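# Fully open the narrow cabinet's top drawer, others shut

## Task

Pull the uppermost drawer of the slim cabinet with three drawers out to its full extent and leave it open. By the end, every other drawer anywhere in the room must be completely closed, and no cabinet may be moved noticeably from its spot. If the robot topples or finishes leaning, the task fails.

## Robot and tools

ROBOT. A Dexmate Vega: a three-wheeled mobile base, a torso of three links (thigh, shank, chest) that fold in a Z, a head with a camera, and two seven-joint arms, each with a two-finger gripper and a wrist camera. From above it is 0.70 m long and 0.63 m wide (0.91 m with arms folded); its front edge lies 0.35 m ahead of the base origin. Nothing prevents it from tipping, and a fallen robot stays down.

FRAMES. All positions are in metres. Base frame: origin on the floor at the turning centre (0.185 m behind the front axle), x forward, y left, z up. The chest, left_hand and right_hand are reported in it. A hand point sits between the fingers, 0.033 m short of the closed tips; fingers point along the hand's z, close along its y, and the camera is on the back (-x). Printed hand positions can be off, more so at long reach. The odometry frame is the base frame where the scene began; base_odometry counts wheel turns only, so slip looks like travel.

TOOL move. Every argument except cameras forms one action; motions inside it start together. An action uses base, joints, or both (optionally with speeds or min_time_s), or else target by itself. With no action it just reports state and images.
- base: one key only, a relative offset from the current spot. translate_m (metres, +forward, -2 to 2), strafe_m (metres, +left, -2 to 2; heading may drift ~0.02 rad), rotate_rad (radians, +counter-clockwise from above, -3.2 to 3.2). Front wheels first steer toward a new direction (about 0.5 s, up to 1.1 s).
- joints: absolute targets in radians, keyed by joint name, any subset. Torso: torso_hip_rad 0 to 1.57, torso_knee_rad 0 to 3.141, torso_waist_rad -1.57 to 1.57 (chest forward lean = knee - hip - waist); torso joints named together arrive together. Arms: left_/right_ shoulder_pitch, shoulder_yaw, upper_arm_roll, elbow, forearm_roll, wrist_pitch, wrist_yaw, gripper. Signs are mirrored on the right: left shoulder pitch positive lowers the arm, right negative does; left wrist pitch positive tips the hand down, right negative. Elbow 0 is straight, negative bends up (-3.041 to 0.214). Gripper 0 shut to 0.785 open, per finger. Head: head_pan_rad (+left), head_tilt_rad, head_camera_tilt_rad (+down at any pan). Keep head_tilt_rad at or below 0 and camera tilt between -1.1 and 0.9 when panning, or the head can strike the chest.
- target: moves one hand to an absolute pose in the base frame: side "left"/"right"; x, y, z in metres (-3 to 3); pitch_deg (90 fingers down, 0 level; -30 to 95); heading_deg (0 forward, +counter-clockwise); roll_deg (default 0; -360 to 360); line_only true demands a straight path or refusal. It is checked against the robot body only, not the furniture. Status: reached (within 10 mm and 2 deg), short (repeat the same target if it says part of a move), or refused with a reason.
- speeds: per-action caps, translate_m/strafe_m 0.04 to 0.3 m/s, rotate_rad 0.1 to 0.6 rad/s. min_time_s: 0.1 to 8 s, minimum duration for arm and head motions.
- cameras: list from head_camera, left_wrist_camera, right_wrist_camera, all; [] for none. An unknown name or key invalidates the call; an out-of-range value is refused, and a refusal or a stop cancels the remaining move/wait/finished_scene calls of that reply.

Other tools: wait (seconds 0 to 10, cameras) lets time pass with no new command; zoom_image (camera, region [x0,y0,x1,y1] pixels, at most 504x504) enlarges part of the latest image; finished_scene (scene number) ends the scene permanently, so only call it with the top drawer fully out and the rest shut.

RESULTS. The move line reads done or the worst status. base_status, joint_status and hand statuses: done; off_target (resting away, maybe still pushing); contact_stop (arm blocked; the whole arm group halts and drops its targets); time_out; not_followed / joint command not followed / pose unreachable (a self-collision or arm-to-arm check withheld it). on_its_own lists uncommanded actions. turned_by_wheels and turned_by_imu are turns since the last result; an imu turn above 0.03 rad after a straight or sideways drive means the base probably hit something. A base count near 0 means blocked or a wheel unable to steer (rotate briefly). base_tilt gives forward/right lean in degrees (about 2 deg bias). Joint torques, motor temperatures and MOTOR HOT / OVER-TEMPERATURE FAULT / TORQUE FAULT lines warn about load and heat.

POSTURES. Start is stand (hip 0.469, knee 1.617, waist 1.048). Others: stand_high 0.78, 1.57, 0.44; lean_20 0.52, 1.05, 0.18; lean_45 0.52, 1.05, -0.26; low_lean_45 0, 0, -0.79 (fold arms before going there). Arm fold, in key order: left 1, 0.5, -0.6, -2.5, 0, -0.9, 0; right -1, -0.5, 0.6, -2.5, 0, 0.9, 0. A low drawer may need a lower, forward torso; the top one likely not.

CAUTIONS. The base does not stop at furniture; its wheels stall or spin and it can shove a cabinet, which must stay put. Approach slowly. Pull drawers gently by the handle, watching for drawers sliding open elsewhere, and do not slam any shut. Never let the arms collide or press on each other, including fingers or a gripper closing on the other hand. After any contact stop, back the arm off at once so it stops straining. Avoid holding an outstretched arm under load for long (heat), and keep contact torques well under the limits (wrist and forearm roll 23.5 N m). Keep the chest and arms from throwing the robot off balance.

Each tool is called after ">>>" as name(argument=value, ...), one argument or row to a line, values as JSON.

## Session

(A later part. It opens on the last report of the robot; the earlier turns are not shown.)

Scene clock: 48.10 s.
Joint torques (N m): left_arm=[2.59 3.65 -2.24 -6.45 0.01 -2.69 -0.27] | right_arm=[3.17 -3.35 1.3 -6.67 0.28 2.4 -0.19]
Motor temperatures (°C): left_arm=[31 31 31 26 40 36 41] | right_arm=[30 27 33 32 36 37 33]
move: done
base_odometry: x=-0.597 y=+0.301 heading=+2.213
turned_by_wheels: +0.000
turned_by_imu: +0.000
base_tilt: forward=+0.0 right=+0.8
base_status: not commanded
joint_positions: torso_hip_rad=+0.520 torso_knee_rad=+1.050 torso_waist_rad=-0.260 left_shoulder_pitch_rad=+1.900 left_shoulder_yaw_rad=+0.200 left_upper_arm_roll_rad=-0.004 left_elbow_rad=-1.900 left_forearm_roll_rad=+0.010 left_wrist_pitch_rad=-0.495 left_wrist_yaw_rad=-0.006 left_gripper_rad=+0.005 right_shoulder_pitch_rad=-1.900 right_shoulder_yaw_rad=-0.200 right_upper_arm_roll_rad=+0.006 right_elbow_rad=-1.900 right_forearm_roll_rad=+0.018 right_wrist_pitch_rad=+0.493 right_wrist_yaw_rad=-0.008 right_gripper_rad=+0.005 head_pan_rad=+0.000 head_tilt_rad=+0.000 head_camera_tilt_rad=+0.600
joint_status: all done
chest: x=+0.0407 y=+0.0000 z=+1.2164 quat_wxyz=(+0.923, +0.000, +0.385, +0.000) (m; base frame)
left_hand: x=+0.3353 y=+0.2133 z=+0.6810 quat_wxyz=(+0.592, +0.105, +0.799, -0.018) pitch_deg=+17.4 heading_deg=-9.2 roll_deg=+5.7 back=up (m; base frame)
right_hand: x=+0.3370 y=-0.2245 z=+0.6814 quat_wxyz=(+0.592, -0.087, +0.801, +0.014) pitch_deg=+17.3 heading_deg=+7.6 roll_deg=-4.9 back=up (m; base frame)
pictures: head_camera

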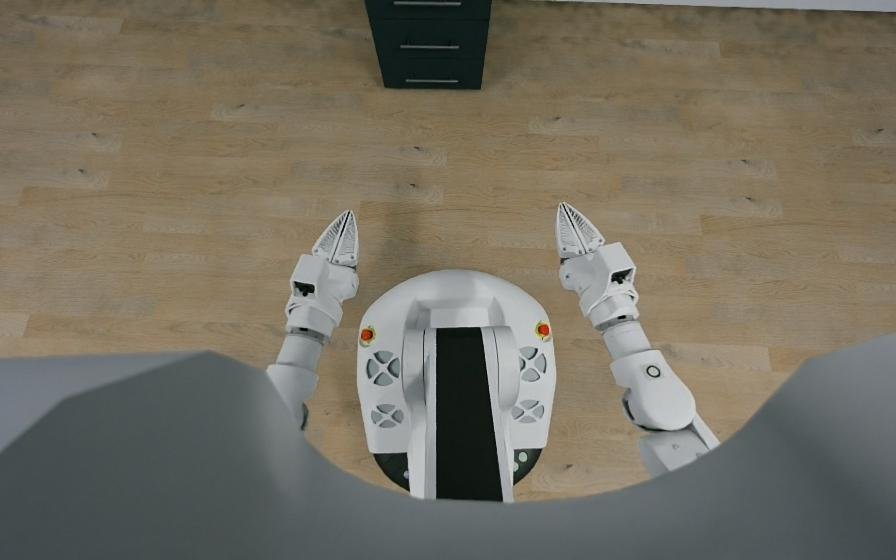

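>>> move(
  target={"side": "left", "x": 0.6, "y": 0.2, "z": 0.6, "pitch_deg": 35, "heading_deg": 0, "roll_deg": 90},
  cameras=["head_camera", "left_wrist_camera"],
)

Scene clock: 55.30 s.
Joint torques (N m): left_arm=[-15.5 4.2 -2.61 -5.71 1.7 -0.09 0.59] | right_arm=[2.7 -4.02 1.22 -6.96 0.27 2.44 -0.24]
Motor temperatures (°C): left_arm=[31 31 31 26 40 35 41] | right_arm=[30 27 33 32 36 37 33]
move: done
base_odometry: x=-0.597 y=+0.301 heading=+2.213
turned_by_wheels: +0.000
turned_by_imu: +0.000
base_tilt: forward=+0.1 right=+0.7
base_status: not commanded
joint_positions: torso_hip_rad=+0.520 torso_knee_rad=+1.050 torso_waist_rad=-0.260 left_shoulder_pitch_rad=+1.008 left_shoulder_yaw_rad=+0.433 left_upper_arm_roll_rad=+0.482 left_elbow_rad=-1.768 left_forearm_roll_rad=+1.177 left_wrist_pitch_rad=+0.518 left_wrist_yaw_rad=-0.366 left_gripper_rad=+0.005 right_shoulder_pitch_rad=-1.900 right_shoulder_yaw_rad=-0.200 right_upper_arm_roll_rad=+0.006 right_elbow_rad=-1.900 right_forearm_roll_rad=+0.018 right_wrist_pitch_rad=+0.493 right_wrist_yaw_rad=-0.008 right_gripper_rad=+0.005 head_pan_rad=+0.000 head_tilt_rad=+0.000 head_camera_tilt_rad=+0.600
joint_status: not commanded
chest: x=+0.0407 y=+0.0000 z=+1.2164 quat_wxyz=(+0.923, +0.000, +0.385, +0.000) (m; base frame)
left_hand: x=+0.5989 y=+0.1998 z=+0.5998 quat_wxyz=(+0.328, +0.626, +0.628, +0.325) pitch_deg=+35.0 heading_deg=-0.1 roll_deg=+89.7 (m; base frame)
left_hand_status: reached (straight line, planned for 4.3 s): 1 mm and 0.3 deg off.
right_hand: x=+0.3370 y=-0.2245 z=+0.6814 quat_wxyz=(+0.592, -0.087, +0.801, +0.014) pitch_deg=+17.3 heading_deg=+7.6 roll_deg=-4.9 back=up (m; base frame)
pictures: head_camera, left_wrist_camera

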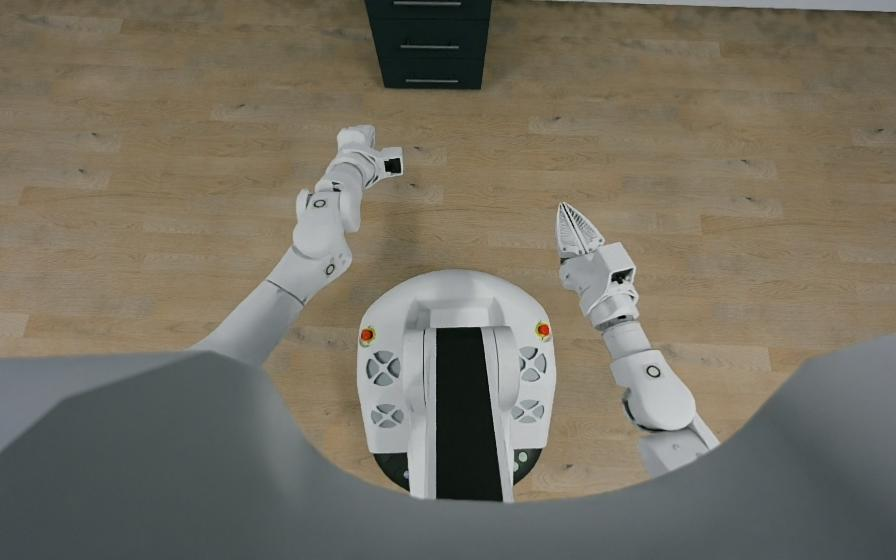

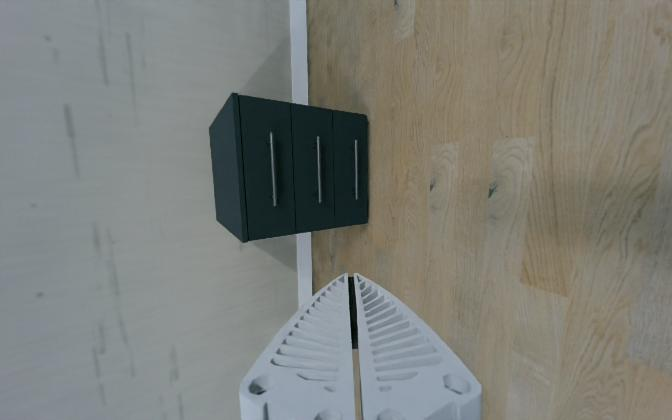

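>>> move(
  base={"strafe_m": -0.12},
  cameras=[],
)

>>> move(
  base={"translate_m": 0.42},
  speeds={"translate_m": 0.15},
  joints={"head_camera_tilt_rad": 0.1},
  cameras=["head_camera", "left_wrist_camera"],
)

Scene clock: 59.33 s.
Joint torques (N m): left_arm=[-15.31 3.51 -3.46 -6.87 1.49 0.4 0.81] | right_arm=[3.15 -3 1.4 -7.3 0.29 3.19 -0.16]
Motor temperatures (°C): left_arm=[31 31 31 26 40 35 41] | right_arm=[30 27 33 32 36 37 33]
move: done
base_odometry: x=-0.501 y=+0.373 heading=+2.211
turned_by_wheels: -0.002
turned_by_imu: -0.002
base_tilt: forward=+0.1 right=+0.8
base_status: done
joint_positions: torso_hip_rad=+0.520 torso_knee_rad=+1.050 torso_waist_rad=-0.260 left_shoulder_pitch_rad=+1.005 left_shoulder_yaw_rad=+0.434 left_upper_arm_roll_rad=+0.484 left_elbow_rad=-1.766 left_forearm_roll_rad=+1.180 left_wrist_pitch_rad=+0.519 left_wrist_yaw_rad=-0.369 left_gripper_rad=+0.005 right_shoulder_pitch_rad=-1.900 right_shoulder_yaw_rad=-0.200 right_upper_arm_roll_rad=+0.006 right_elbow_rad=-1.900 right_forearm_roll_rad=+0.018 right_wrist_pitch_rad=+0.493 right_wrist_yaw_rad=-0.008 right_gripper_rad=+0.005 head_pan_rad=+0.000 head_tilt_rad=+0.000 head_camera_tilt_rad=+0.600
joint_status: not commanded
chest: x=+0.0407 y=+0.0000 z=+1.2164 quat_wxyz=(+0.923, +0.000, +0.385, +0.000) (m; base frame)
left_hand: x=+0.5998 y=+0.2000 z=+0.5998 quat_wxyz=(+0.326, +0.627, +0.627, +0.326) pitch_deg=+35.0 heading_deg=+0.0 roll_deg=+90.0 (m; base frame)
right_hand: x=+0.3370 y=-0.2245 z=+0.6814 quat_wxyz=(+0.592, -0.087, +0.801, +0.014) pitch_deg=+17.3 heading_deg=+7.6 roll_deg=-4.9 back=up (m; base frame)
pictures: none
No camera images: "cameras" was empty.

Scene clock: 63.77 s.
Joint torques (N m): left_arm=[-14.04 2.15 -2.73 -8.33 1.63 0 0.69] | right_arm=[2.06 -2.52 1.27 -5.28 0.26 2.76 -0.09]
Motor temperatures (°C): left_arm=[31 31 31 26 40 35 41] | right_arm=[30 27 33 32 36 37 33]
move: done
base_odometry: x=-0.751 y=+0.710 heading=+2.212
turned_by_wheels: +0.000
turned_by_imu: -0.003
base_tilt: forward=+0.1 right=+0.7
base_status: done
joint_positions: torso_hip_rad=+0.520 torso_knee_rad=+1.050 torso_waist_rad=-0.260 left_shoulder_pitch_rad=+1.005 left_shoulder_yaw_rad=+0.434 left_upper_arm_roll_rad=+0.484 left_elbow_rad=-1.766 left_forearm_roll_rad=+1.180 left_wrist_pitch_rad=+0.519 left_wrist_yaw_rad=-0.369 left_gripper_rad=+0.005 right_shoulder_pitch_rad=-1.900 right_shoulder_yaw_rad=-0.200 right_upper_arm_roll_rad=+0.006 right_elbow_rad=-1.900 right_forearm_roll_rad=+0.018 right_wrist_pitch_rad=+0.493 right_wrist_yaw_rad=-0.008 right_gripper_rad=+0.005 head_pan_rad=+0.000 head_tilt_rad=+0.000 head_camera_tilt_rad=+0.100
joint_status: all done
chest: x=+0.0408 y=+0.0000 z=+1.2164 quat_wxyz=(+0.923, +0.000, +0.385, +0.000) (m; base frame)
left_hand: x=+0.5998 y=+0.2000 z=+0.5998 quat_wxyz=(+0.326, +0.627, +0.627, +0.326) pitch_deg=+35.0 heading_deg=+0.0 roll_deg=+90.0 (m; base frame)
right_hand: x=+0.3370 y=-0.2245 z=+0.6814 quat_wxyz=(+0.592, -0.087, +0.801, +0.014) pitch_deg=+17.3 heading_deg=+7.6 roll_deg=-4.9 back=up (m; base frame)
pictures: head_camera, left_wrist_camera

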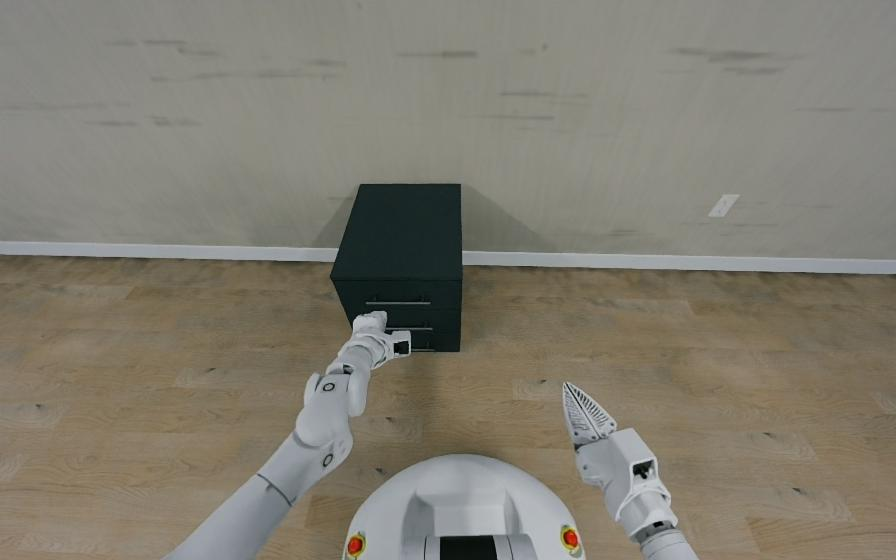

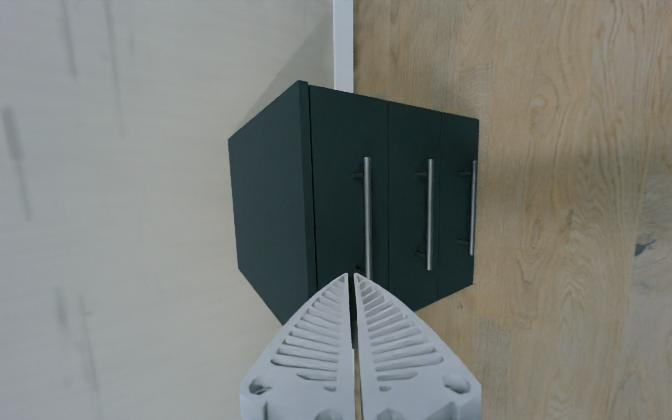

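>>> zoom_image(
  camera="left_wrist_camera",
  region=[290, 130, 500, 300],
)

>>> zoom_image(
  camera="head_camera",
  region=[320, 260, 480, 370],
)

Scaled by 2.400 from the camera's 672x420 image, which has a finer 960x600 frame.

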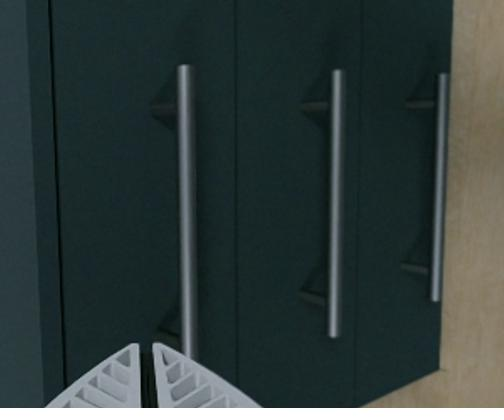

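Scaled by 3.150 from the camera's 896x560 image, which has a finer 960x600 frame.

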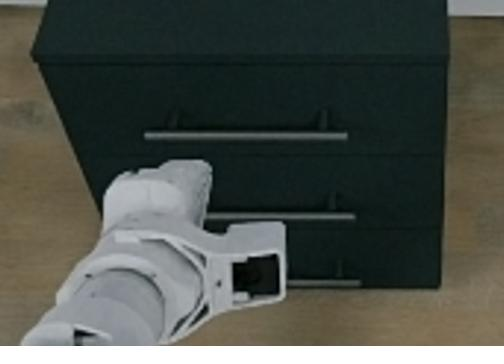

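>>> move(
  target={"side": "left", "x": 0.665, "y": 0.18, "z": 0.55, "pitch_deg": 60, "heading_deg": 0, "roll_deg": 90},
  cameras=["head_camera", "left_wrist_camera"],
)

>>> zoom_image(
  camera="left_wrist_camera",
  region=[250, 100, 550, 350],
)

>>> zoom_image(
  camera="head_camera",
  region=[320, 240, 480, 370],
)

Scene clock: 69.80 s.
Joint torques (N m): left_arm=[-26.45 -3.99 -3.63 -5.98 0.67 -0.72 0.3] | right_arm=[2.11 -2.32 1.31 -6.4 0.23 3.77 -0.07]
Motor temperatures (°C): left_arm=[31 31 31 26 40 35 41] | right_arm=[30 27 33 32 36 37 33]
move: done
base_odometry: x=-0.751 y=+0.710 heading=+2.212
turned_by_wheels: +0.000
turned_by_imu: +0.000
base_tilt: forward=+0.0 right=+0.7
base_status: not commanded
joint_positions: torso_hip_rad=+0.520 torso_knee_rad=+1.050 torso_waist_rad=-0.260 left_shoulder_pitch_rad=+0.484 left_shoulder_yaw_rad=+0.300 left_upper_arm_roll_rad=+0.574 left_elbow_rad=-1.326 left_forearm_roll_rad=+1.096 left_wrist_pitch_rad=+0.447 left_wrist_yaw_rad=-0.898 left_gripper_rad=+0.005 right_shoulder_pitch_rad=-1.900 right_shoulder_yaw_rad=-0.200 right_upper_arm_roll_rad=+0.006 right_elbow_rad=-1.900 right_forearm_roll_rad=+0.018 right_wrist_pitch_rad=+0.493 right_wrist_yaw_rad=-0.008 right_gripper_rad=+0.005 head_pan_rad=+0.000 head_tilt_rad=+0.000 head_camera_tilt_rad=+0.100
joint_status: not commanded
chest: x=+0.0408 y=+0.0000 z=+1.2164 quat_wxyz=(+0.923, +0.000, +0.385, +0.000) (m; base frame)
left_hand: x=+0.6646 y=+0.1803 z=+0.5499 quat_wxyz=(+0.184, +0.683, +0.683, +0.184) pitch_deg=+59.9 heading_deg=+0.0 roll_deg=-90.0 (m; base frame)
left_hand_status: reached (straight line, planned for 2.3 s): 1 mm and 0.1 deg off.
right_hand: x=+0.3370 y=-0.2245 z=+0.6814 quat_wxyz=(+0.592, -0.087, +0.801, +0.014) pitch_deg=+17.3 heading_deg=+7.6 roll_deg=-4.9 back=up (m; base frame)
pictures: head_camera, left_wrist_camera

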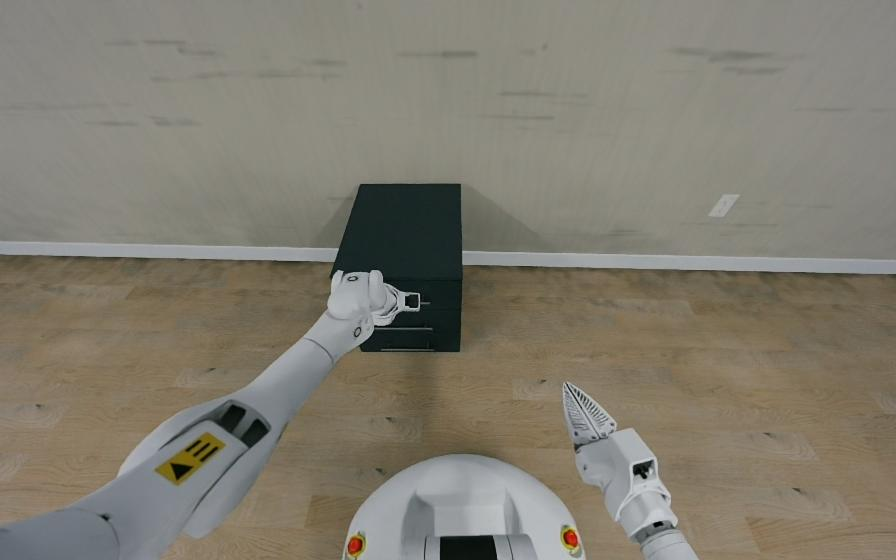

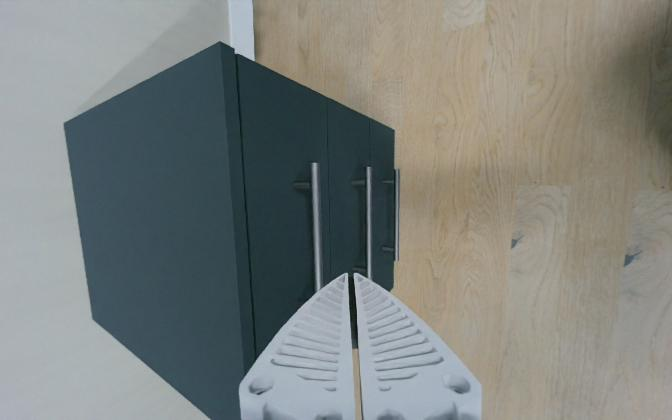

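Scaled by 1.680 from the camera's 672x420 image, which has a finer 960x600 frame.

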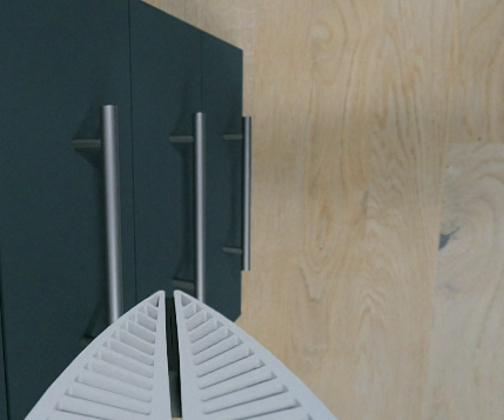

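Scaled by 3.150 from the camera's 896x560 image, which has a finer 960x600 frame.

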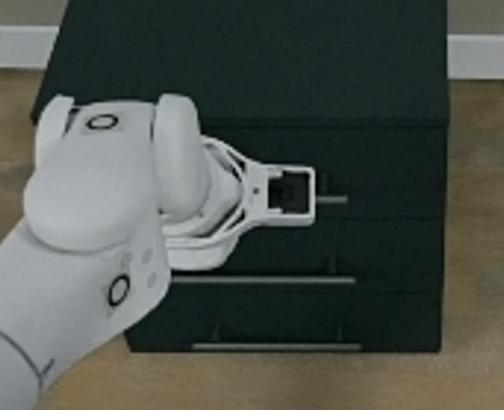

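>>> move(
  target={"side": "left", "x": 0.70, "y": 0.18, "z": 0.54, "pitch_deg": 60, "heading_deg": 0, "roll_deg": 90},
  cameras=["left_wrist_camera"],
)

>>> zoom_image(
  camera="left_wrist_camera",
  region=[250, 100, 550, 350],
)

Scene clock: 73.17 s.
Joint torques (N m): left_arm=[-29.78 -2.65 -3.08 -6.37 0.56 -0.62 0.88] | right_arm=[1.82 -3.15 1.62 -6.3 0.32 2.3 -0.03]
Motor temperatures (°C): left_arm=[32 31 31 26 40 35 41] | right_arm=[30 27 33 32 36 37 33]
move: done
base_odometry: x=-0.751 y=+0.710 heading=+2.212
turned_by_wheels: +0.000
turned_by_imu: +0.000
base_tilt: forward=+0.0 right=+0.8
base_status: not commanded
joint_positions: torso_hip_rad=+0.520 torso_knee_rad=+1.050 torso_waist_rad=-0.260 left_shoulder_pitch_rad=+0.353 left_shoulder_yaw_rad=+0.230 left_upper_arm_roll_rad=+0.585 left_elbow_rad=-1.077 left_forearm_roll_rad=+1.059 left_wrist_pitch_rad=+0.375 left_wrist_yaw_rad=-0.813 left_gripper_rad=+0.005 right_shoulder_pitch_rad=-1.900 right_shoulder_yaw_rad=-0.200 right_upper_arm_roll_rad=+0.006 right_elbow_rad=-1.900 right_forearm_roll_rad=+0.018 right_wrist_pitch_rad=+0.493 right_wrist_yaw_rad=-0.008 right_gripper_rad=+0.005 head_pan_rad=+0.000 head_tilt_rad=+0.000 head_camera_tilt_rad=+0.100
joint_status: not commanded
chest: x=+0.0408 y=+0.0000 z=+1.2164 quat_wxyz=(+0.923, +0.000, +0.385, +0.000) (m; base frame)
left_hand: x=+0.6993 y=+0.1802 z=+0.5399 quat_wxyz=(+0.183, +0.683, +0.683, +0.183) pitch_deg=+60.0 heading_deg=+0.0 roll_deg=-90.0 (m; base frame)
left_hand_status: reached (straight line, planned for 1.1 s): 1 mm and 0.0 deg off.
right_hand: x=+0.3370 y=-0.2245 z=+0.6814 quat_wxyz=(+0.592, -0.087, +0.801, +0.014) pitch_deg=+17.3 heading_deg=+7.6 roll_deg=-4.9 back=up (m; base frame)
pictures: left_wrist_camera

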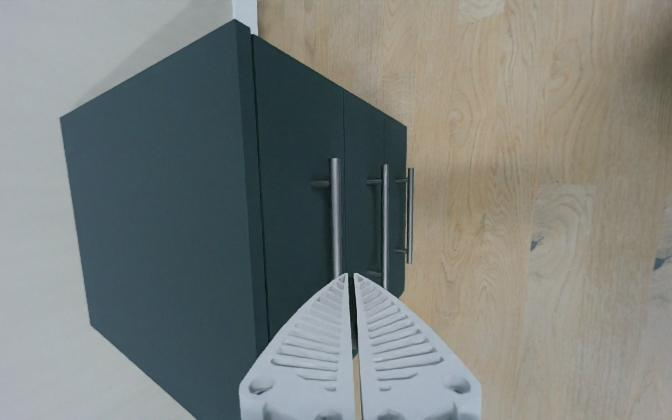

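Scaled by 1.680 from the camera's 672x420 image, which has a finer 960x600 frame.

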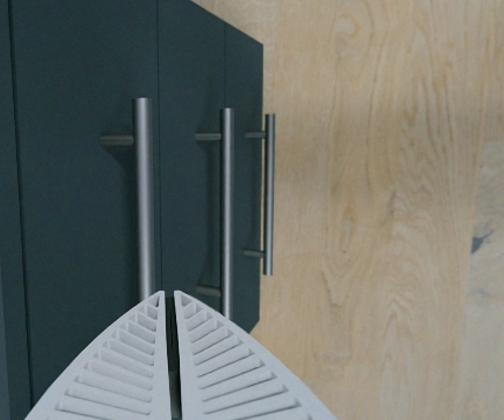

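>>> move(
  target={"side": "left", "x": 0.733, "y": 0.18, "z": 0.50, "pitch_deg": 60, "heading_deg": 0, "roll_deg": 90},
  cameras=["left_wrist_camera", "head_camera"],
)

>>> zoom_image(
  camera="left_wrist_camera",
  region=[250, 100, 550, 350],
)

Scene clock: 74.43 s.
Joint torques (N m): left_arm=[-28.84 -4.27 -2.56 -5.68 0.73 -0.03 0.8] | right_arm=[2.56 -2.97 1.37 -6.46 0 3.24 -0.18]
Motor temperatures (°C): left_arm=[32 31 31 26 40 35 41] | right_arm=[30 27 33 32 36 37 33]
move: refused
base_odometry: x=-0.751 y=+0.710 heading=+2.212
turned_by_wheels: +0.000
turned_by_imu: +0.000
base_tilt: forward=+0.1 right=+0.8
base_status: not commanded
joint_positions: torso_hip_rad=+0.520 torso_knee_rad=+1.050 torso_waist_rad=-0.260 left_shoulder_pitch_rad=+0.352 left_shoulder_yaw_rad=+0.229 left_upper_arm_roll_rad=+0.586 left_elbow_rad=-1.074 left_forearm_roll_rad=+1.058 left_wrist_pitch_rad=+0.374 left_wrist_yaw_rad=-0.811 left_gripper_rad=+0.005 right_shoulder_pitch_rad=-1.900 right_shoulder_yaw_rad=-0.200 right_upper_arm_roll_rad=+0.006 right_elbow_rad=-1.900 right_forearm_roll_rad=+0.018 right_wrist_pitch_rad=+0.493 right_wrist_yaw_rad=-0.008 right_gripper_rad=+0.005 head_pan_rad=+0.000 head_tilt_rad=+0.000 head_camera_tilt_rad=+0.100
joint_status: not commanded
chest: x=+0.0408 y=+0.0000 z=+1.2164 quat_wxyz=(+0.923, +0.000, +0.385, +0.000) (m; base frame)
left_hand: x=+0.6998 y=+0.1802 z=+0.5398 quat_wxyz=(+0.183, +0.683, +0.683, +0.183) pitch_deg=+60.0 heading_deg=+0.0 roll_deg=-90.0 (m; base frame)
left_hand_status: refused: no posture of the arm gets there (out of reach): the closest leaves the hand 0.6 cm and 0 deg from the pose. Nothing moved. At pitch 45 a posture exists at this place; the way there is not checked.
right_hand: x=+0.3370 y=-0.2245 z=+0.6814 quat_wxyz=(+0.592, -0.087, +0.801, +0.014) pitch_deg=+17.3 heading_deg=+7.6 roll_deg=-4.9 back=up (m; base frame)
pictures: head_camera, left_wrist_camera

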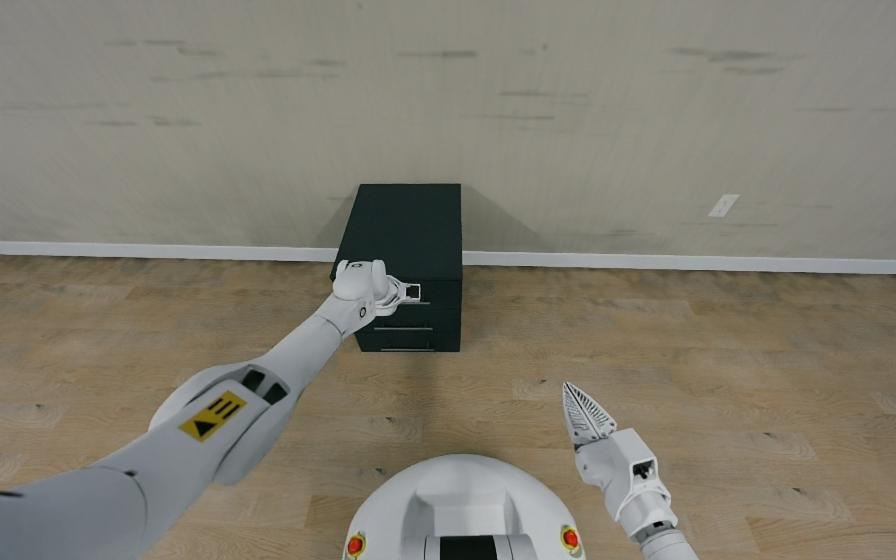

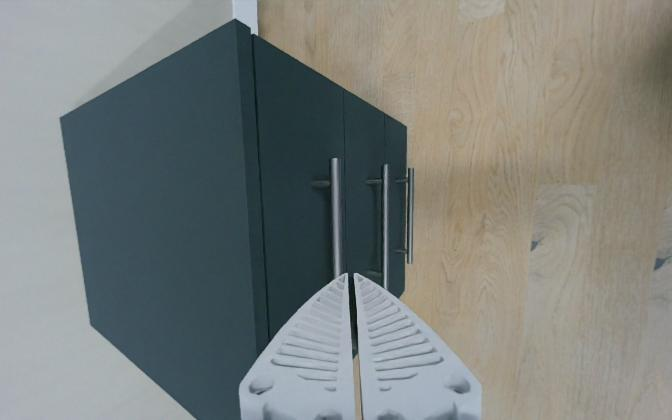

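Scaled by 1.680 from the camera's 672x420 image, which has a finer 960x600 frame.

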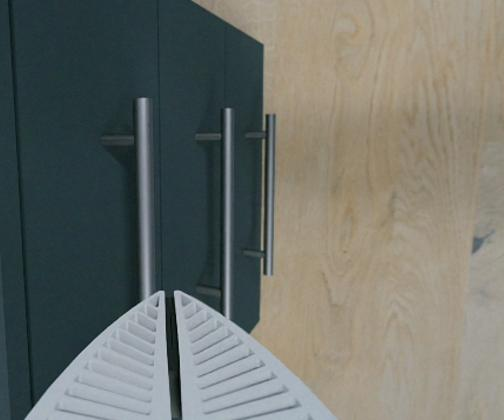

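>>> move(
  target={"side": "left", "x": 0.57, "y": 0.18, "z": 0.62, "pitch_deg": 60, "heading_deg": 0, "roll_deg": 90},
  cameras=[],
)

>>> move(
  base={"translate_m": 0.12},
  speeds={"translate_m": 0.1},
  cameras=["left_wrist_camera", "head_camera"],
)

>>> zoom_image(
  camera="left_wrist_camera",
  region=[250, 100, 550, 350],
)

Scene clock: 79.00 s.
Joint torques (N m): left_arm=[-10.05 4.53 -10 -8.55 1.49 -0.41 0.39] | right_arm=[2.31 -2.83 1.39 -7.25 0.27 2.39 -0.24]
Motor temperatures (°C): left_arm=[32 31 31 26 40 35 41] | right_arm=[30 27 33 32 36 37 33]
move: done
base_odometry: x=-0.751 y=+0.710 heading=+2.212
turned_by_wheels: +0.000
turned_by_imu: +0.000
base_tilt: forward=+0.0 right=+0.8
base_status: not commanded
joint_positions: torso_hip_rad=+0.520 torso_knee_rad=+1.050 torso_waist_rad=-0.260 left_shoulder_pitch_rad=+0.745 left_shoulder_yaw_rad=+0.478 left_upper_arm_roll_rad=+0.550 left_elbow_rad=-1.921 left_forearm_roll_rad=+1.225 left_wrist_pitch_rad=+0.635 left_wrist_yaw_rad=-1.181 left_gripper_rad=+0.005 right_shoulder_pitch_rad=-1.900 right_shoulder_yaw_rad=-0.200 right_upper_arm_roll_rad=+0.006 right_elbow_rad=-1.900 right_forearm_roll_rad=+0.018 right_wrist_pitch_rad=+0.493 right_wrist_yaw_rad=-0.008 right_gripper_rad=+0.005 head_pan_rad=+0.000 head_tilt_rad=+0.000 head_camera_tilt_rad=+0.100
joint_status: not commanded
chest: x=+0.0408 y=+0.0000 z=+1.2164 quat_wxyz=(+0.923, +0.000, +0.385, +0.000) (m; base frame)
left_hand: x=+0.5707 y=+0.1799 z=+0.6195 quat_wxyz=(+0.183, +0.683, +0.683, +0.183) pitch_deg=+60.0 heading_deg=+0.0 roll_deg=-90.0 (m; base frame)
left_hand_status: reached (straight line, planned for 3.0 s): 1 mm and 0.0 deg off.
right_hand: x=+0.3370 y=-0.2245 z=+0.6814 quat_wxyz=(+0.592, -0.087, +0.801, +0.014) pitch_deg=+17.3 heading_deg=+7.6 roll_deg=-4.9 back=up (m; base frame)
pictures: none
No camera images: "cameras" was empty.

Scene clock: 81.17 s.
Joint torques (N m): left_arm=[-10.29 2.36 -9.64 -7.65 1.43 1.08 0.3] | right_arm=[2.82 -3.55 0.79 -4.62 0.14 3.23 -0.27]
Motor temperatures (°C): left_arm=[32 31 31 26 40 35 41] | right_arm=[30 27 33 32 36 37 33]
move: done
base_odometry: x=-0.823 y=+0.806 heading=+2.212
turned_by_wheels: +0.000
turned_by_imu: +0.000
base_tilt: forward=+0.0 right=+0.8
base_status: done
joint_positions: torso_hip_rad=+0.520 torso_knee_rad=+1.050 torso_waist_rad=-0.260 left_shoulder_pitch_rad=+0.747 left_shoulder_yaw_rad=+0.479 left_upper_arm_roll_rad=+0.550 left_elbow_rad=-1.925 left_forearm_roll_rad=+1.226 left_wrist_pitch_rad=+0.636 left_wrist_yaw_rad=-1.183 left_gripper_rad=+0.005 right_shoulder_pitch_rad=-1.900 right_shoulder_yaw_rad=-0.200 right_upper_arm_roll_rad=+0.006 right_elbow_rad=-1.900 right_forearm_roll_rad=+0.018 right_wrist_pitch_rad=+0.493 right_wrist_yaw_rad=-0.008 right_gripper_rad=+0.005 head_pan_rad=+0.000 head_tilt_rad=+0.000 head_camera_tilt_rad=+0.100
joint_status: not commanded
chest: x=+0.0408 y=+0.0000 z=+1.2164 quat_wxyz=(+0.923, +0.000, +0.385, +0.000) (m; base frame)
left_hand: x=+0.5699 y=+0.1798 z=+0.6199 quat_wxyz=(+0.183, +0.683, +0.683, +0.183) pitch_deg=+60.0 heading_deg=+0.0 roll_deg=+90.0 (m; base frame)
right_hand: x=+0.3370 y=-0.2245 z=+0.6814 quat_wxyz=(+0.592, -0.087, +0.801, +0.014) pitch_deg=+17.3 heading_deg=+7.6 roll_deg=-4.9 back=up (m; base frame)
pictures: head_camera, left_wrist_camera

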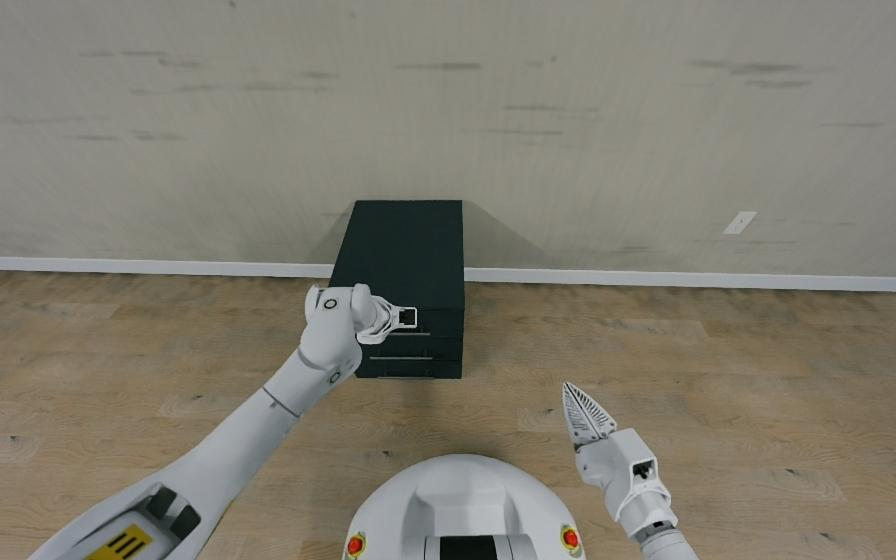

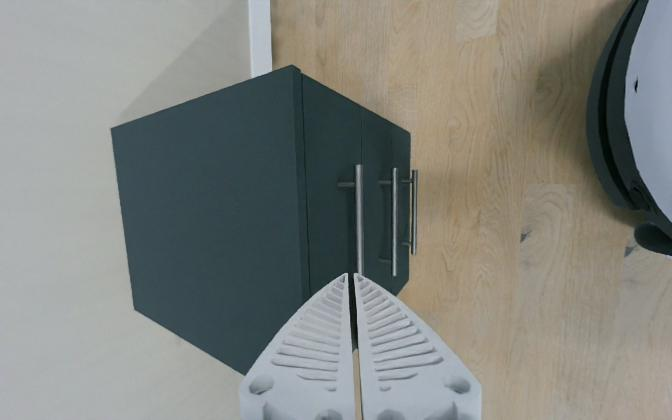

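Scaled by 1.680 from the camera's 672x420 image, which has a finer 960x600 frame.

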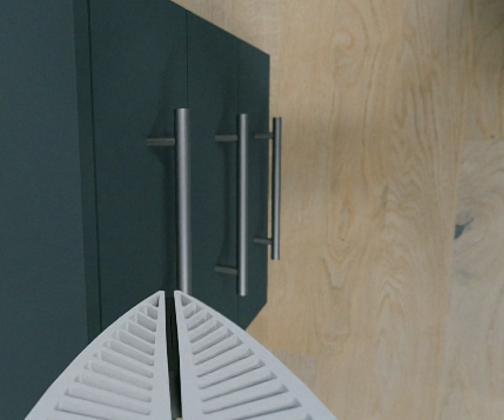

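>>> move(
  target={"side": "left", "x": 0.626, "y": 0.18, "z": 0.482, "pitch_deg": 60, "heading_deg": 0, "roll_deg": 90},
  cameras=["left_wrist_camera", "head_camera"],
)

>>> zoom_image(
  camera="left_wrist_camera",
  region=[250, 100, 550, 350],
)

Scene clock: 85.73 s.
Joint torques (N m): left_arm=[-24.45 -1.78 -2.99 -6.64 0.7 0.27 0.67] | right_arm=[2.19 -4.66 1.34 -6.46 0.19 2.53 -0.25]
Motor temperatures (°C): left_arm=[32 31 31 26 40 35 41] | right_arm=[30 27 33 32 36 37 33]
move: done
base_odometry: x=-0.823 y=+0.806 heading=+2.212
turned_by_wheels: +0.000
turned_by_imu: +0.000
base_tilt: forward=+0.0 right=+0.7
base_status: not commanded
joint_positions: torso_hip_rad=+0.520 torso_knee_rad=+1.050 torso_waist_rad=-0.260 left_shoulder_pitch_rad=+0.555 left_shoulder_yaw_rad=+0.275 left_upper_arm_roll_rad=+0.595 left_elbow_rad=-1.207 left_forearm_roll_rad=+1.061 left_wrist_pitch_rad=+0.420 left_wrist_yaw_rad=-0.714 left_gripper_rad=+0.005 right_shoulder_pitch_rad=-1.900 right_shoulder_yaw_rad=-0.200 right_upper_arm_roll_rad=+0.006 right_elbow_rad=-1.900 right_forearm_roll_rad=+0.018 right_wrist_pitch_rad=+0.493 right_wrist_yaw_rad=-0.008 right_gripper_rad=+0.005 head_pan_rad=+0.000 head_tilt_rad=+0.000 head_camera_tilt_rad=+0.100
joint_status: not commanded
chest: x=+0.0408 y=+0.0000 z=+1.2164 quat_wxyz=(+0.923, +0.000, +0.385, +0.000) (m; base frame)
left_hand: x=+0.6256 y=+0.1802 z=+0.4825 quat_wxyz=(+0.183, +0.683, +0.683, +0.183) pitch_deg=+60.0 heading_deg=+0.0 roll_deg=-90.0 (m; base frame)
left_hand_status: reached (straight line, planned for 2.6 s): 1 mm and 0.0 deg off.
right_hand: x=+0.3370 y=-0.2245 z=+0.6814 quat_wxyz=(+0.592, -0.087, +0.801, +0.014) pitch_deg=+17.3 heading_deg=+7.6 roll_deg=-4.9 back=up (m; base frame)
pictures: head_camera, left_wrist_camera

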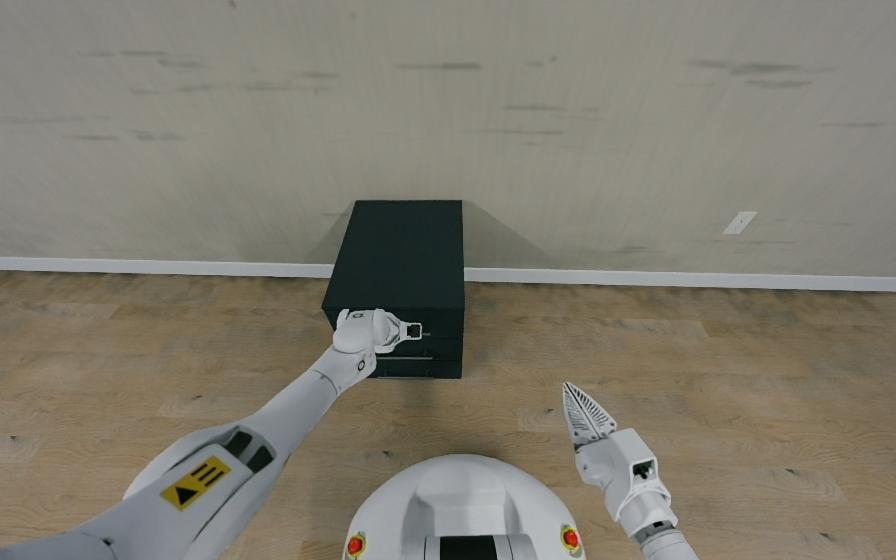

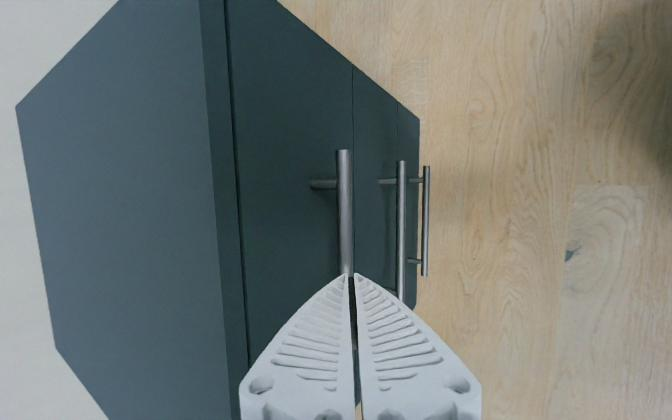

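Scaled by 1.680 from the camera's 672x420 image, which has a finer 960x600 frame.

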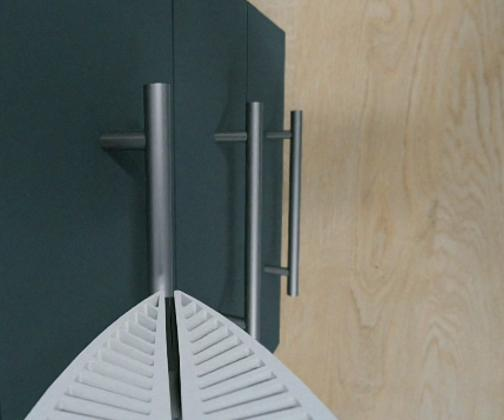

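>>> move(
  joints={"left_gripper_rad": 0.12},
  cameras=[],
)

>>> move(
  target={"side": "left", "x": 0.642, "y": 0.18, "z": 0.451, "pitch_deg": 60, "heading_deg": 0, "roll_deg": 90, "line_only": true},
  cameras=["left_wrist_camera", "head_camera"],
)

>>> zoom_image(
  camera="left_wrist_camera",
  region=[250, 150, 450, 320],
)

Scene clock: 87.20 s.
Joint torques (N m): left_arm=[-24.6 -3.35 -2.84 -5.92 0.5 -0.29 1.08] | right_arm=[2.73 -3.8 1.47 -7.09 0.25 2.6 -0.14]
Motor temperatures (°C): left_arm=[32 31 31 26 40 35 41] | right_arm=[30 27 33 32 36 37 33]
move: done
base_odometry: x=-0.823 y=+0.806 heading=+2.212
turned_by_wheels: +0.000
turned_by_imu: +0.000
base_tilt: forward=+0.1 right=+0.7
base_status: not commanded
joint_positions: torso_hip_rad=+0.520 torso_knee_rad=+1.050 torso_waist_rad=-0.260 left_shoulder_pitch_rad=+0.553 left_shoulder_yaw_rad=+0.274 left_upper_arm_roll_rad=+0.596 left_elbow_rad=-1.203 left_forearm_roll_rad=+1.060 left_wrist_pitch_rad=+0.419 left_wrist_yaw_rad=-0.712 left_gripper_rad=+0.120 right_shoulder_pitch_rad=-1.900 right_shoulder_yaw_rad=-0.200 right_upper_arm_roll_rad=+0.006 right_elbow_rad=-1.900 right_forearm_roll_rad=+0.018 right_wrist_pitch_rad=+0.493 right_wrist_yaw_rad=-0.008 right_gripper_rad=+0.005 head_pan_rad=+0.000 head_tilt_rad=+0.000 head_camera_tilt_rad=+0.100
joint_status: all done
chest: x=+0.0408 y=+0.0000 z=+1.2164 quat_wxyz=(+0.923, +0.000, +0.385, +0.000) (m; base frame)
left_hand: x=+0.6257 y=+0.1802 z=+0.4819 quat_wxyz=(+0.183, +0.683, +0.683, +0.183) pitch_deg=+60.0 heading_deg=+0.0 roll_deg=-90.0 (m; base frame)
right_hand: x=+0.3370 y=-0.2245 z=+0.6814 quat_wxyz=(+0.592, -0.087, +0.801, +0.014) pitch_deg=+17.3 heading_deg=+7.6 roll_deg=-4.9 back=up (m; base frame)
pictures: none
No camera images: "cameras" was empty.

Scene clock: 89.70 s.
Joint torques (N m): left_arm=[-26.22 -3.17 -0.99 -5.26 0.34 -0.41 1] | right_arm=[3.16 -3.17 1.31 -5.72 0.12 3.57 -0.19]
Motor temperatures (°C): left_arm=[32 31 31 26 40 35 41] | right_arm=[30 27 33 32 36 37 33]
move: done
base_odometry: x=-0.823 y=+0.806 heading=+2.212
turned_by_wheels: +0.000
turned_by_imu: +0.000
base_tilt: forward=+0.1 right=+0.8
base_status: not commanded
joint_positions: torso_hip_rad=+0.520 torso_knee_rad=+1.050 torso_waist_rad=-0.260 left_shoulder_pitch_rad=+0.445 left_shoulder_yaw_rad=+0.191 left_upper_arm_roll_rad=+0.609 left_elbow_rad=-0.910 left_forearm_roll_rad=+1.020 left_wrist_pitch_rad=+0.333 left_wrist_yaw_rad=-0.567 left_gripper_rad=+0.120 right_shoulder_pitch_rad=-1.900 right_shoulder_yaw_rad=-0.200 right_upper_arm_roll_rad=+0.006 right_elbow_rad=-1.900 right_forearm_roll_rad=+0.018 right_wrist_pitch_rad=+0.493 right_wrist_yaw_rad=-0.008 right_gripper_rad=+0.005 head_pan_rad=+0.000 head_tilt_rad=+0.000 head_camera_tilt_rad=+0.100
joint_status: not commanded
chest: x=+0.0408 y=+0.0000 z=+1.2164 quat_wxyz=(+0.923, +0.000, +0.385, +0.000) (m; base frame)
left_hand: x=+0.6416 y=+0.1802 z=+0.4512 quat_wxyz=(+0.183, +0.683, +0.683, +0.183) pitch_deg=+60.0 heading_deg=+0.0 roll_deg=-90.0 (m; base frame)
left_hand_status: reached (straight line, planned for 1.3 s): 0 mm and 0.0 deg off.
right_hand: x=+0.3370 y=-0.2245 z=+0.6814 quat_wxyz=(+0.592, -0.087, +0.801, +0.014) pitch_deg=+17.3 heading_deg=+7.6 roll_deg=-4.9 back=up (m; base frame)
pictures: head_camera, left_wrist_camera

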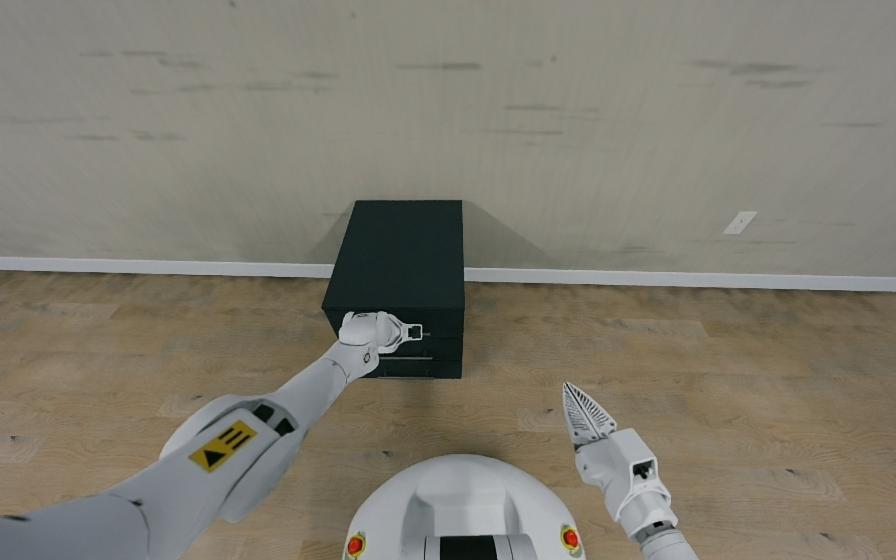

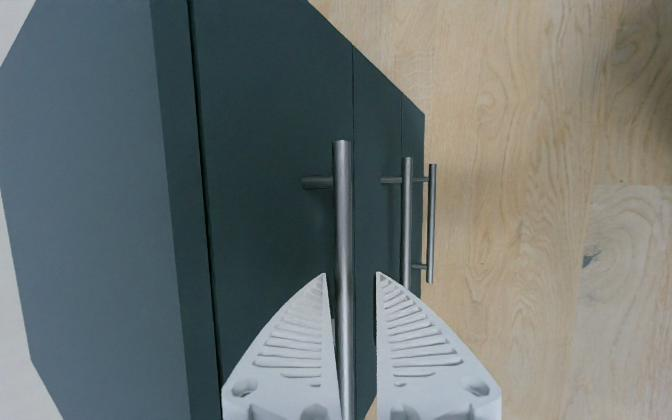

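Scaled by 2.520 from the camera's 672x420 image, which has a finer 960x600 frame.

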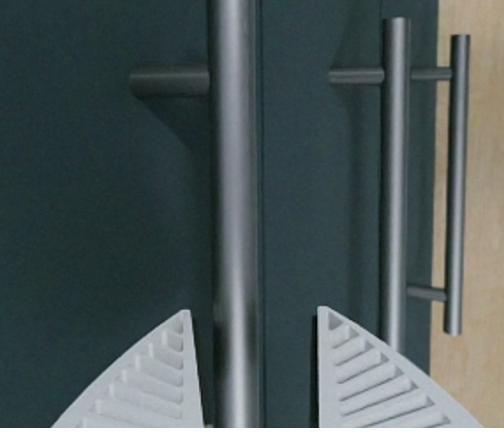

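>>> move(
  target={"side": "left", "x": 0.6556, "y": 0.18, "z": 0.427, "pitch_deg": 60, "heading_deg": 0, "roll_deg": 90, "line_only": true},
  cameras=["left_wrist_camera"],
)

>>> zoom_image(
  camera="left_wrist_camera",
  region=[250, 150, 450, 320],
)

Scene clock: 93.63 s.
Joint torques (N m): left_arm=[-31.81 -2.63 -1.86 -2.96 0.34 0.68 1.44] | right_arm=[1.86 -3.7 1.64 -6.08 0.23 2.79 -0.25]
Motor temperatures (°C): left_arm=[32 31 31 26 40 35 41] | right_arm=[30 27 33 32 36 37 33]
move: done
base_odometry: x=-0.823 y=+0.806 heading=+2.212
turned_by_wheels: +0.000
turned_by_imu: +0.000
base_tilt: forward=+0.0 right=+0.8
base_status: not commanded
joint_positions: torso_hip_rad=+0.520 torso_knee_rad=+1.050 torso_waist_rad=-0.260 left_shoulder_pitch_rad=+0.138 left_shoulder_yaw_rad=+0.103 left_upper_arm_roll_rad=+1.149 left_elbow_rad=-0.357 left_forearm_roll_rad=+0.431 left_wrist_pitch_rad=+0.221 left_wrist_yaw_rad=-0.268 left_gripper_rad=+0.120 right_shoulder_pitch_rad=-1.900 right_shoulder_yaw_rad=-0.200 right_upper_arm_roll_rad=+0.006 right_elbow_rad=-1.900 right_forearm_roll_rad=+0.018 right_wrist_pitch_rad=+0.493 right_wrist_yaw_rad=-0.008 right_gripper_rad=+0.005 head_pan_rad=+0.000 head_tilt_rad=+0.000 head_camera_tilt_rad=+0.100
joint_status: not commanded
chest: x=+0.0407 y=+0.0000 z=+1.2164 quat_wxyz=(+0.923, +0.000, +0.385, +0.000) (m; base frame)
left_hand: x=+0.6545 y=+0.1791 z=+0.4265 quat_wxyz=(+0.183, +0.683, +0.683, +0.182) pitch_deg=+60.1 heading_deg=-0.2 roll_deg=+89.9 (m; base frame)
left_hand_status: reached (straight line, planned for 2.2 s): 2 mm and 0.1 deg off.
right_hand: x=+0.3370 y=-0.2245 z=+0.6815 quat_wxyz=(+0.592, -0.087, +0.801, +0.014) pitch_deg=+17.3 heading_deg=+7.6 roll_deg=-4.9 back=up (m; base frame)
pictures: left_wrist_camera

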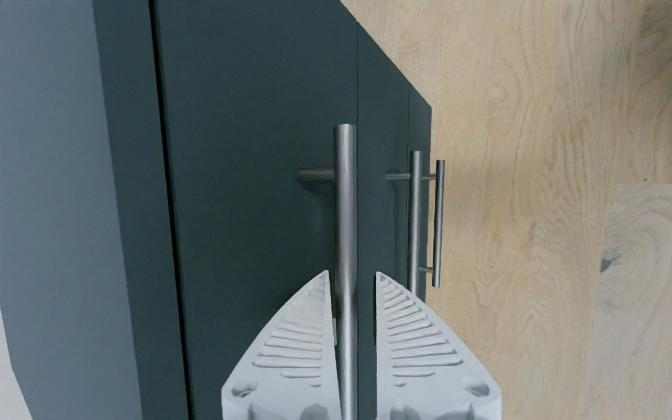

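Scaled by 2.520 from the camera's 672x420 image, which has a finer 960x600 frame.

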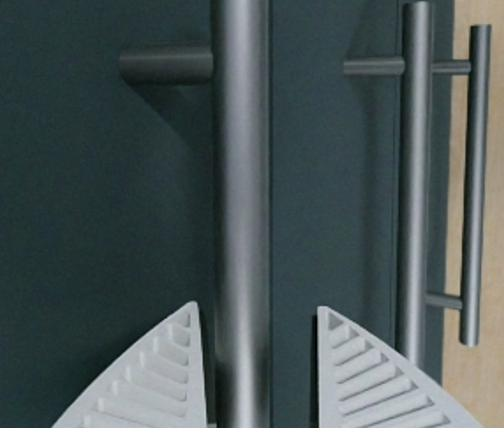

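>>> move(
  joints={"left_gripper_rad": 0.02},
  cameras=["left_wrist_camera"],
)

>>> zoom_image(
  camera="left_wrist_camera",
  region=[250, 150, 450, 320],
)

Scene clock: 94.53 s.
Joint torques (N m): left_arm=[-26.35 -1.99 -1.02 0.09 -0.07 -0.16 0.11] | right_arm=[2.08 -2.23 1.42 -5.21 0.12 2.99 0.07]
Motor temperatures (°C): left_arm=[32 31 31 26 40 35 41] | right_arm=[30 27 33 32 36 37 33]
move: done
base_odometry: x=-0.823 y=+0.806 heading=+2.212
turned_by_wheels: +0.000
turned_by_imu: +0.000
base_tilt: forward=+0.0 right=+0.8
base_status: not commanded
joint_positions: torso_hip_rad=+0.520 torso_knee_rad=+1.050 torso_waist_rad=-0.260 left_shoulder_pitch_rad=+0.136 left_shoulder_yaw_rad=+0.103 left_upper_arm_roll_rad=+1.152 left_elbow_rad=-0.354 left_forearm_roll_rad=+0.427 left_wrist_pitch_rad=+0.220 left_wrist_yaw_rad=-0.266 left_gripper_rad=+0.020 right_shoulder_pitch_rad=-1.900 right_shoulder_yaw_rad=-0.200 right_upper_arm_roll_rad=+0.006 right_elbow_rad=-1.900 right_forearm_roll_rad=+0.018 right_wrist_pitch_rad=+0.493 right_wrist_yaw_rad=-0.008 right_gripper_rad=+0.005 head_pan_rad=+0.000 head_tilt_rad=+0.000 head_camera_tilt_rad=+0.100
joint_status: all done
chest: x=+0.0407 y=+0.0000 z=+1.2164 quat_wxyz=(+0.923, +0.000, +0.385, +0.000) (m; base frame)
left_hand: x=+0.6554 y=+0.1800 z=+0.4271 quat_wxyz=(+0.183, +0.683, +0.683, +0.183) pitch_deg=+60.0 heading_deg=+0.0 roll_deg=+90.0 (m; base frame)
right_hand: x=+0.3370 y=-0.2245 z=+0.6815 quat_wxyz=(+0.592, -0.087, +0.801, +0.014) pitch_deg=+17.3 heading_deg=+7.6 roll_deg=-4.9 back=up (m; base frame)
pictures: left_wrist_camera

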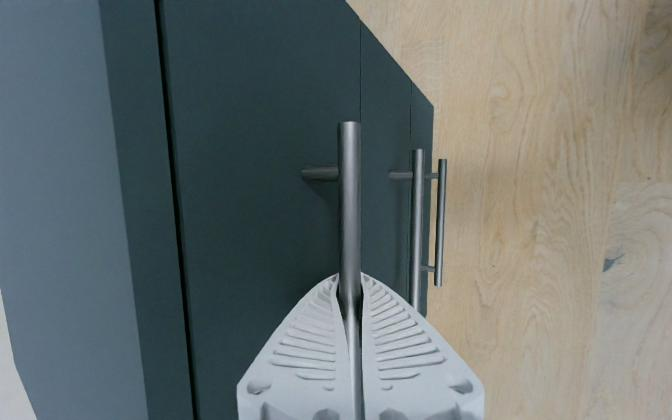

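Scaled by 2.520 from the camera's 672x420 image, which has a finer 960x600 frame.

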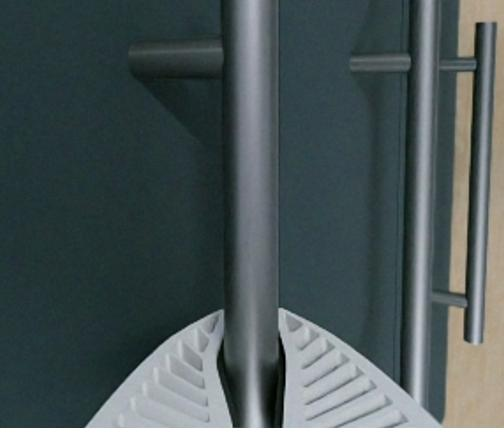

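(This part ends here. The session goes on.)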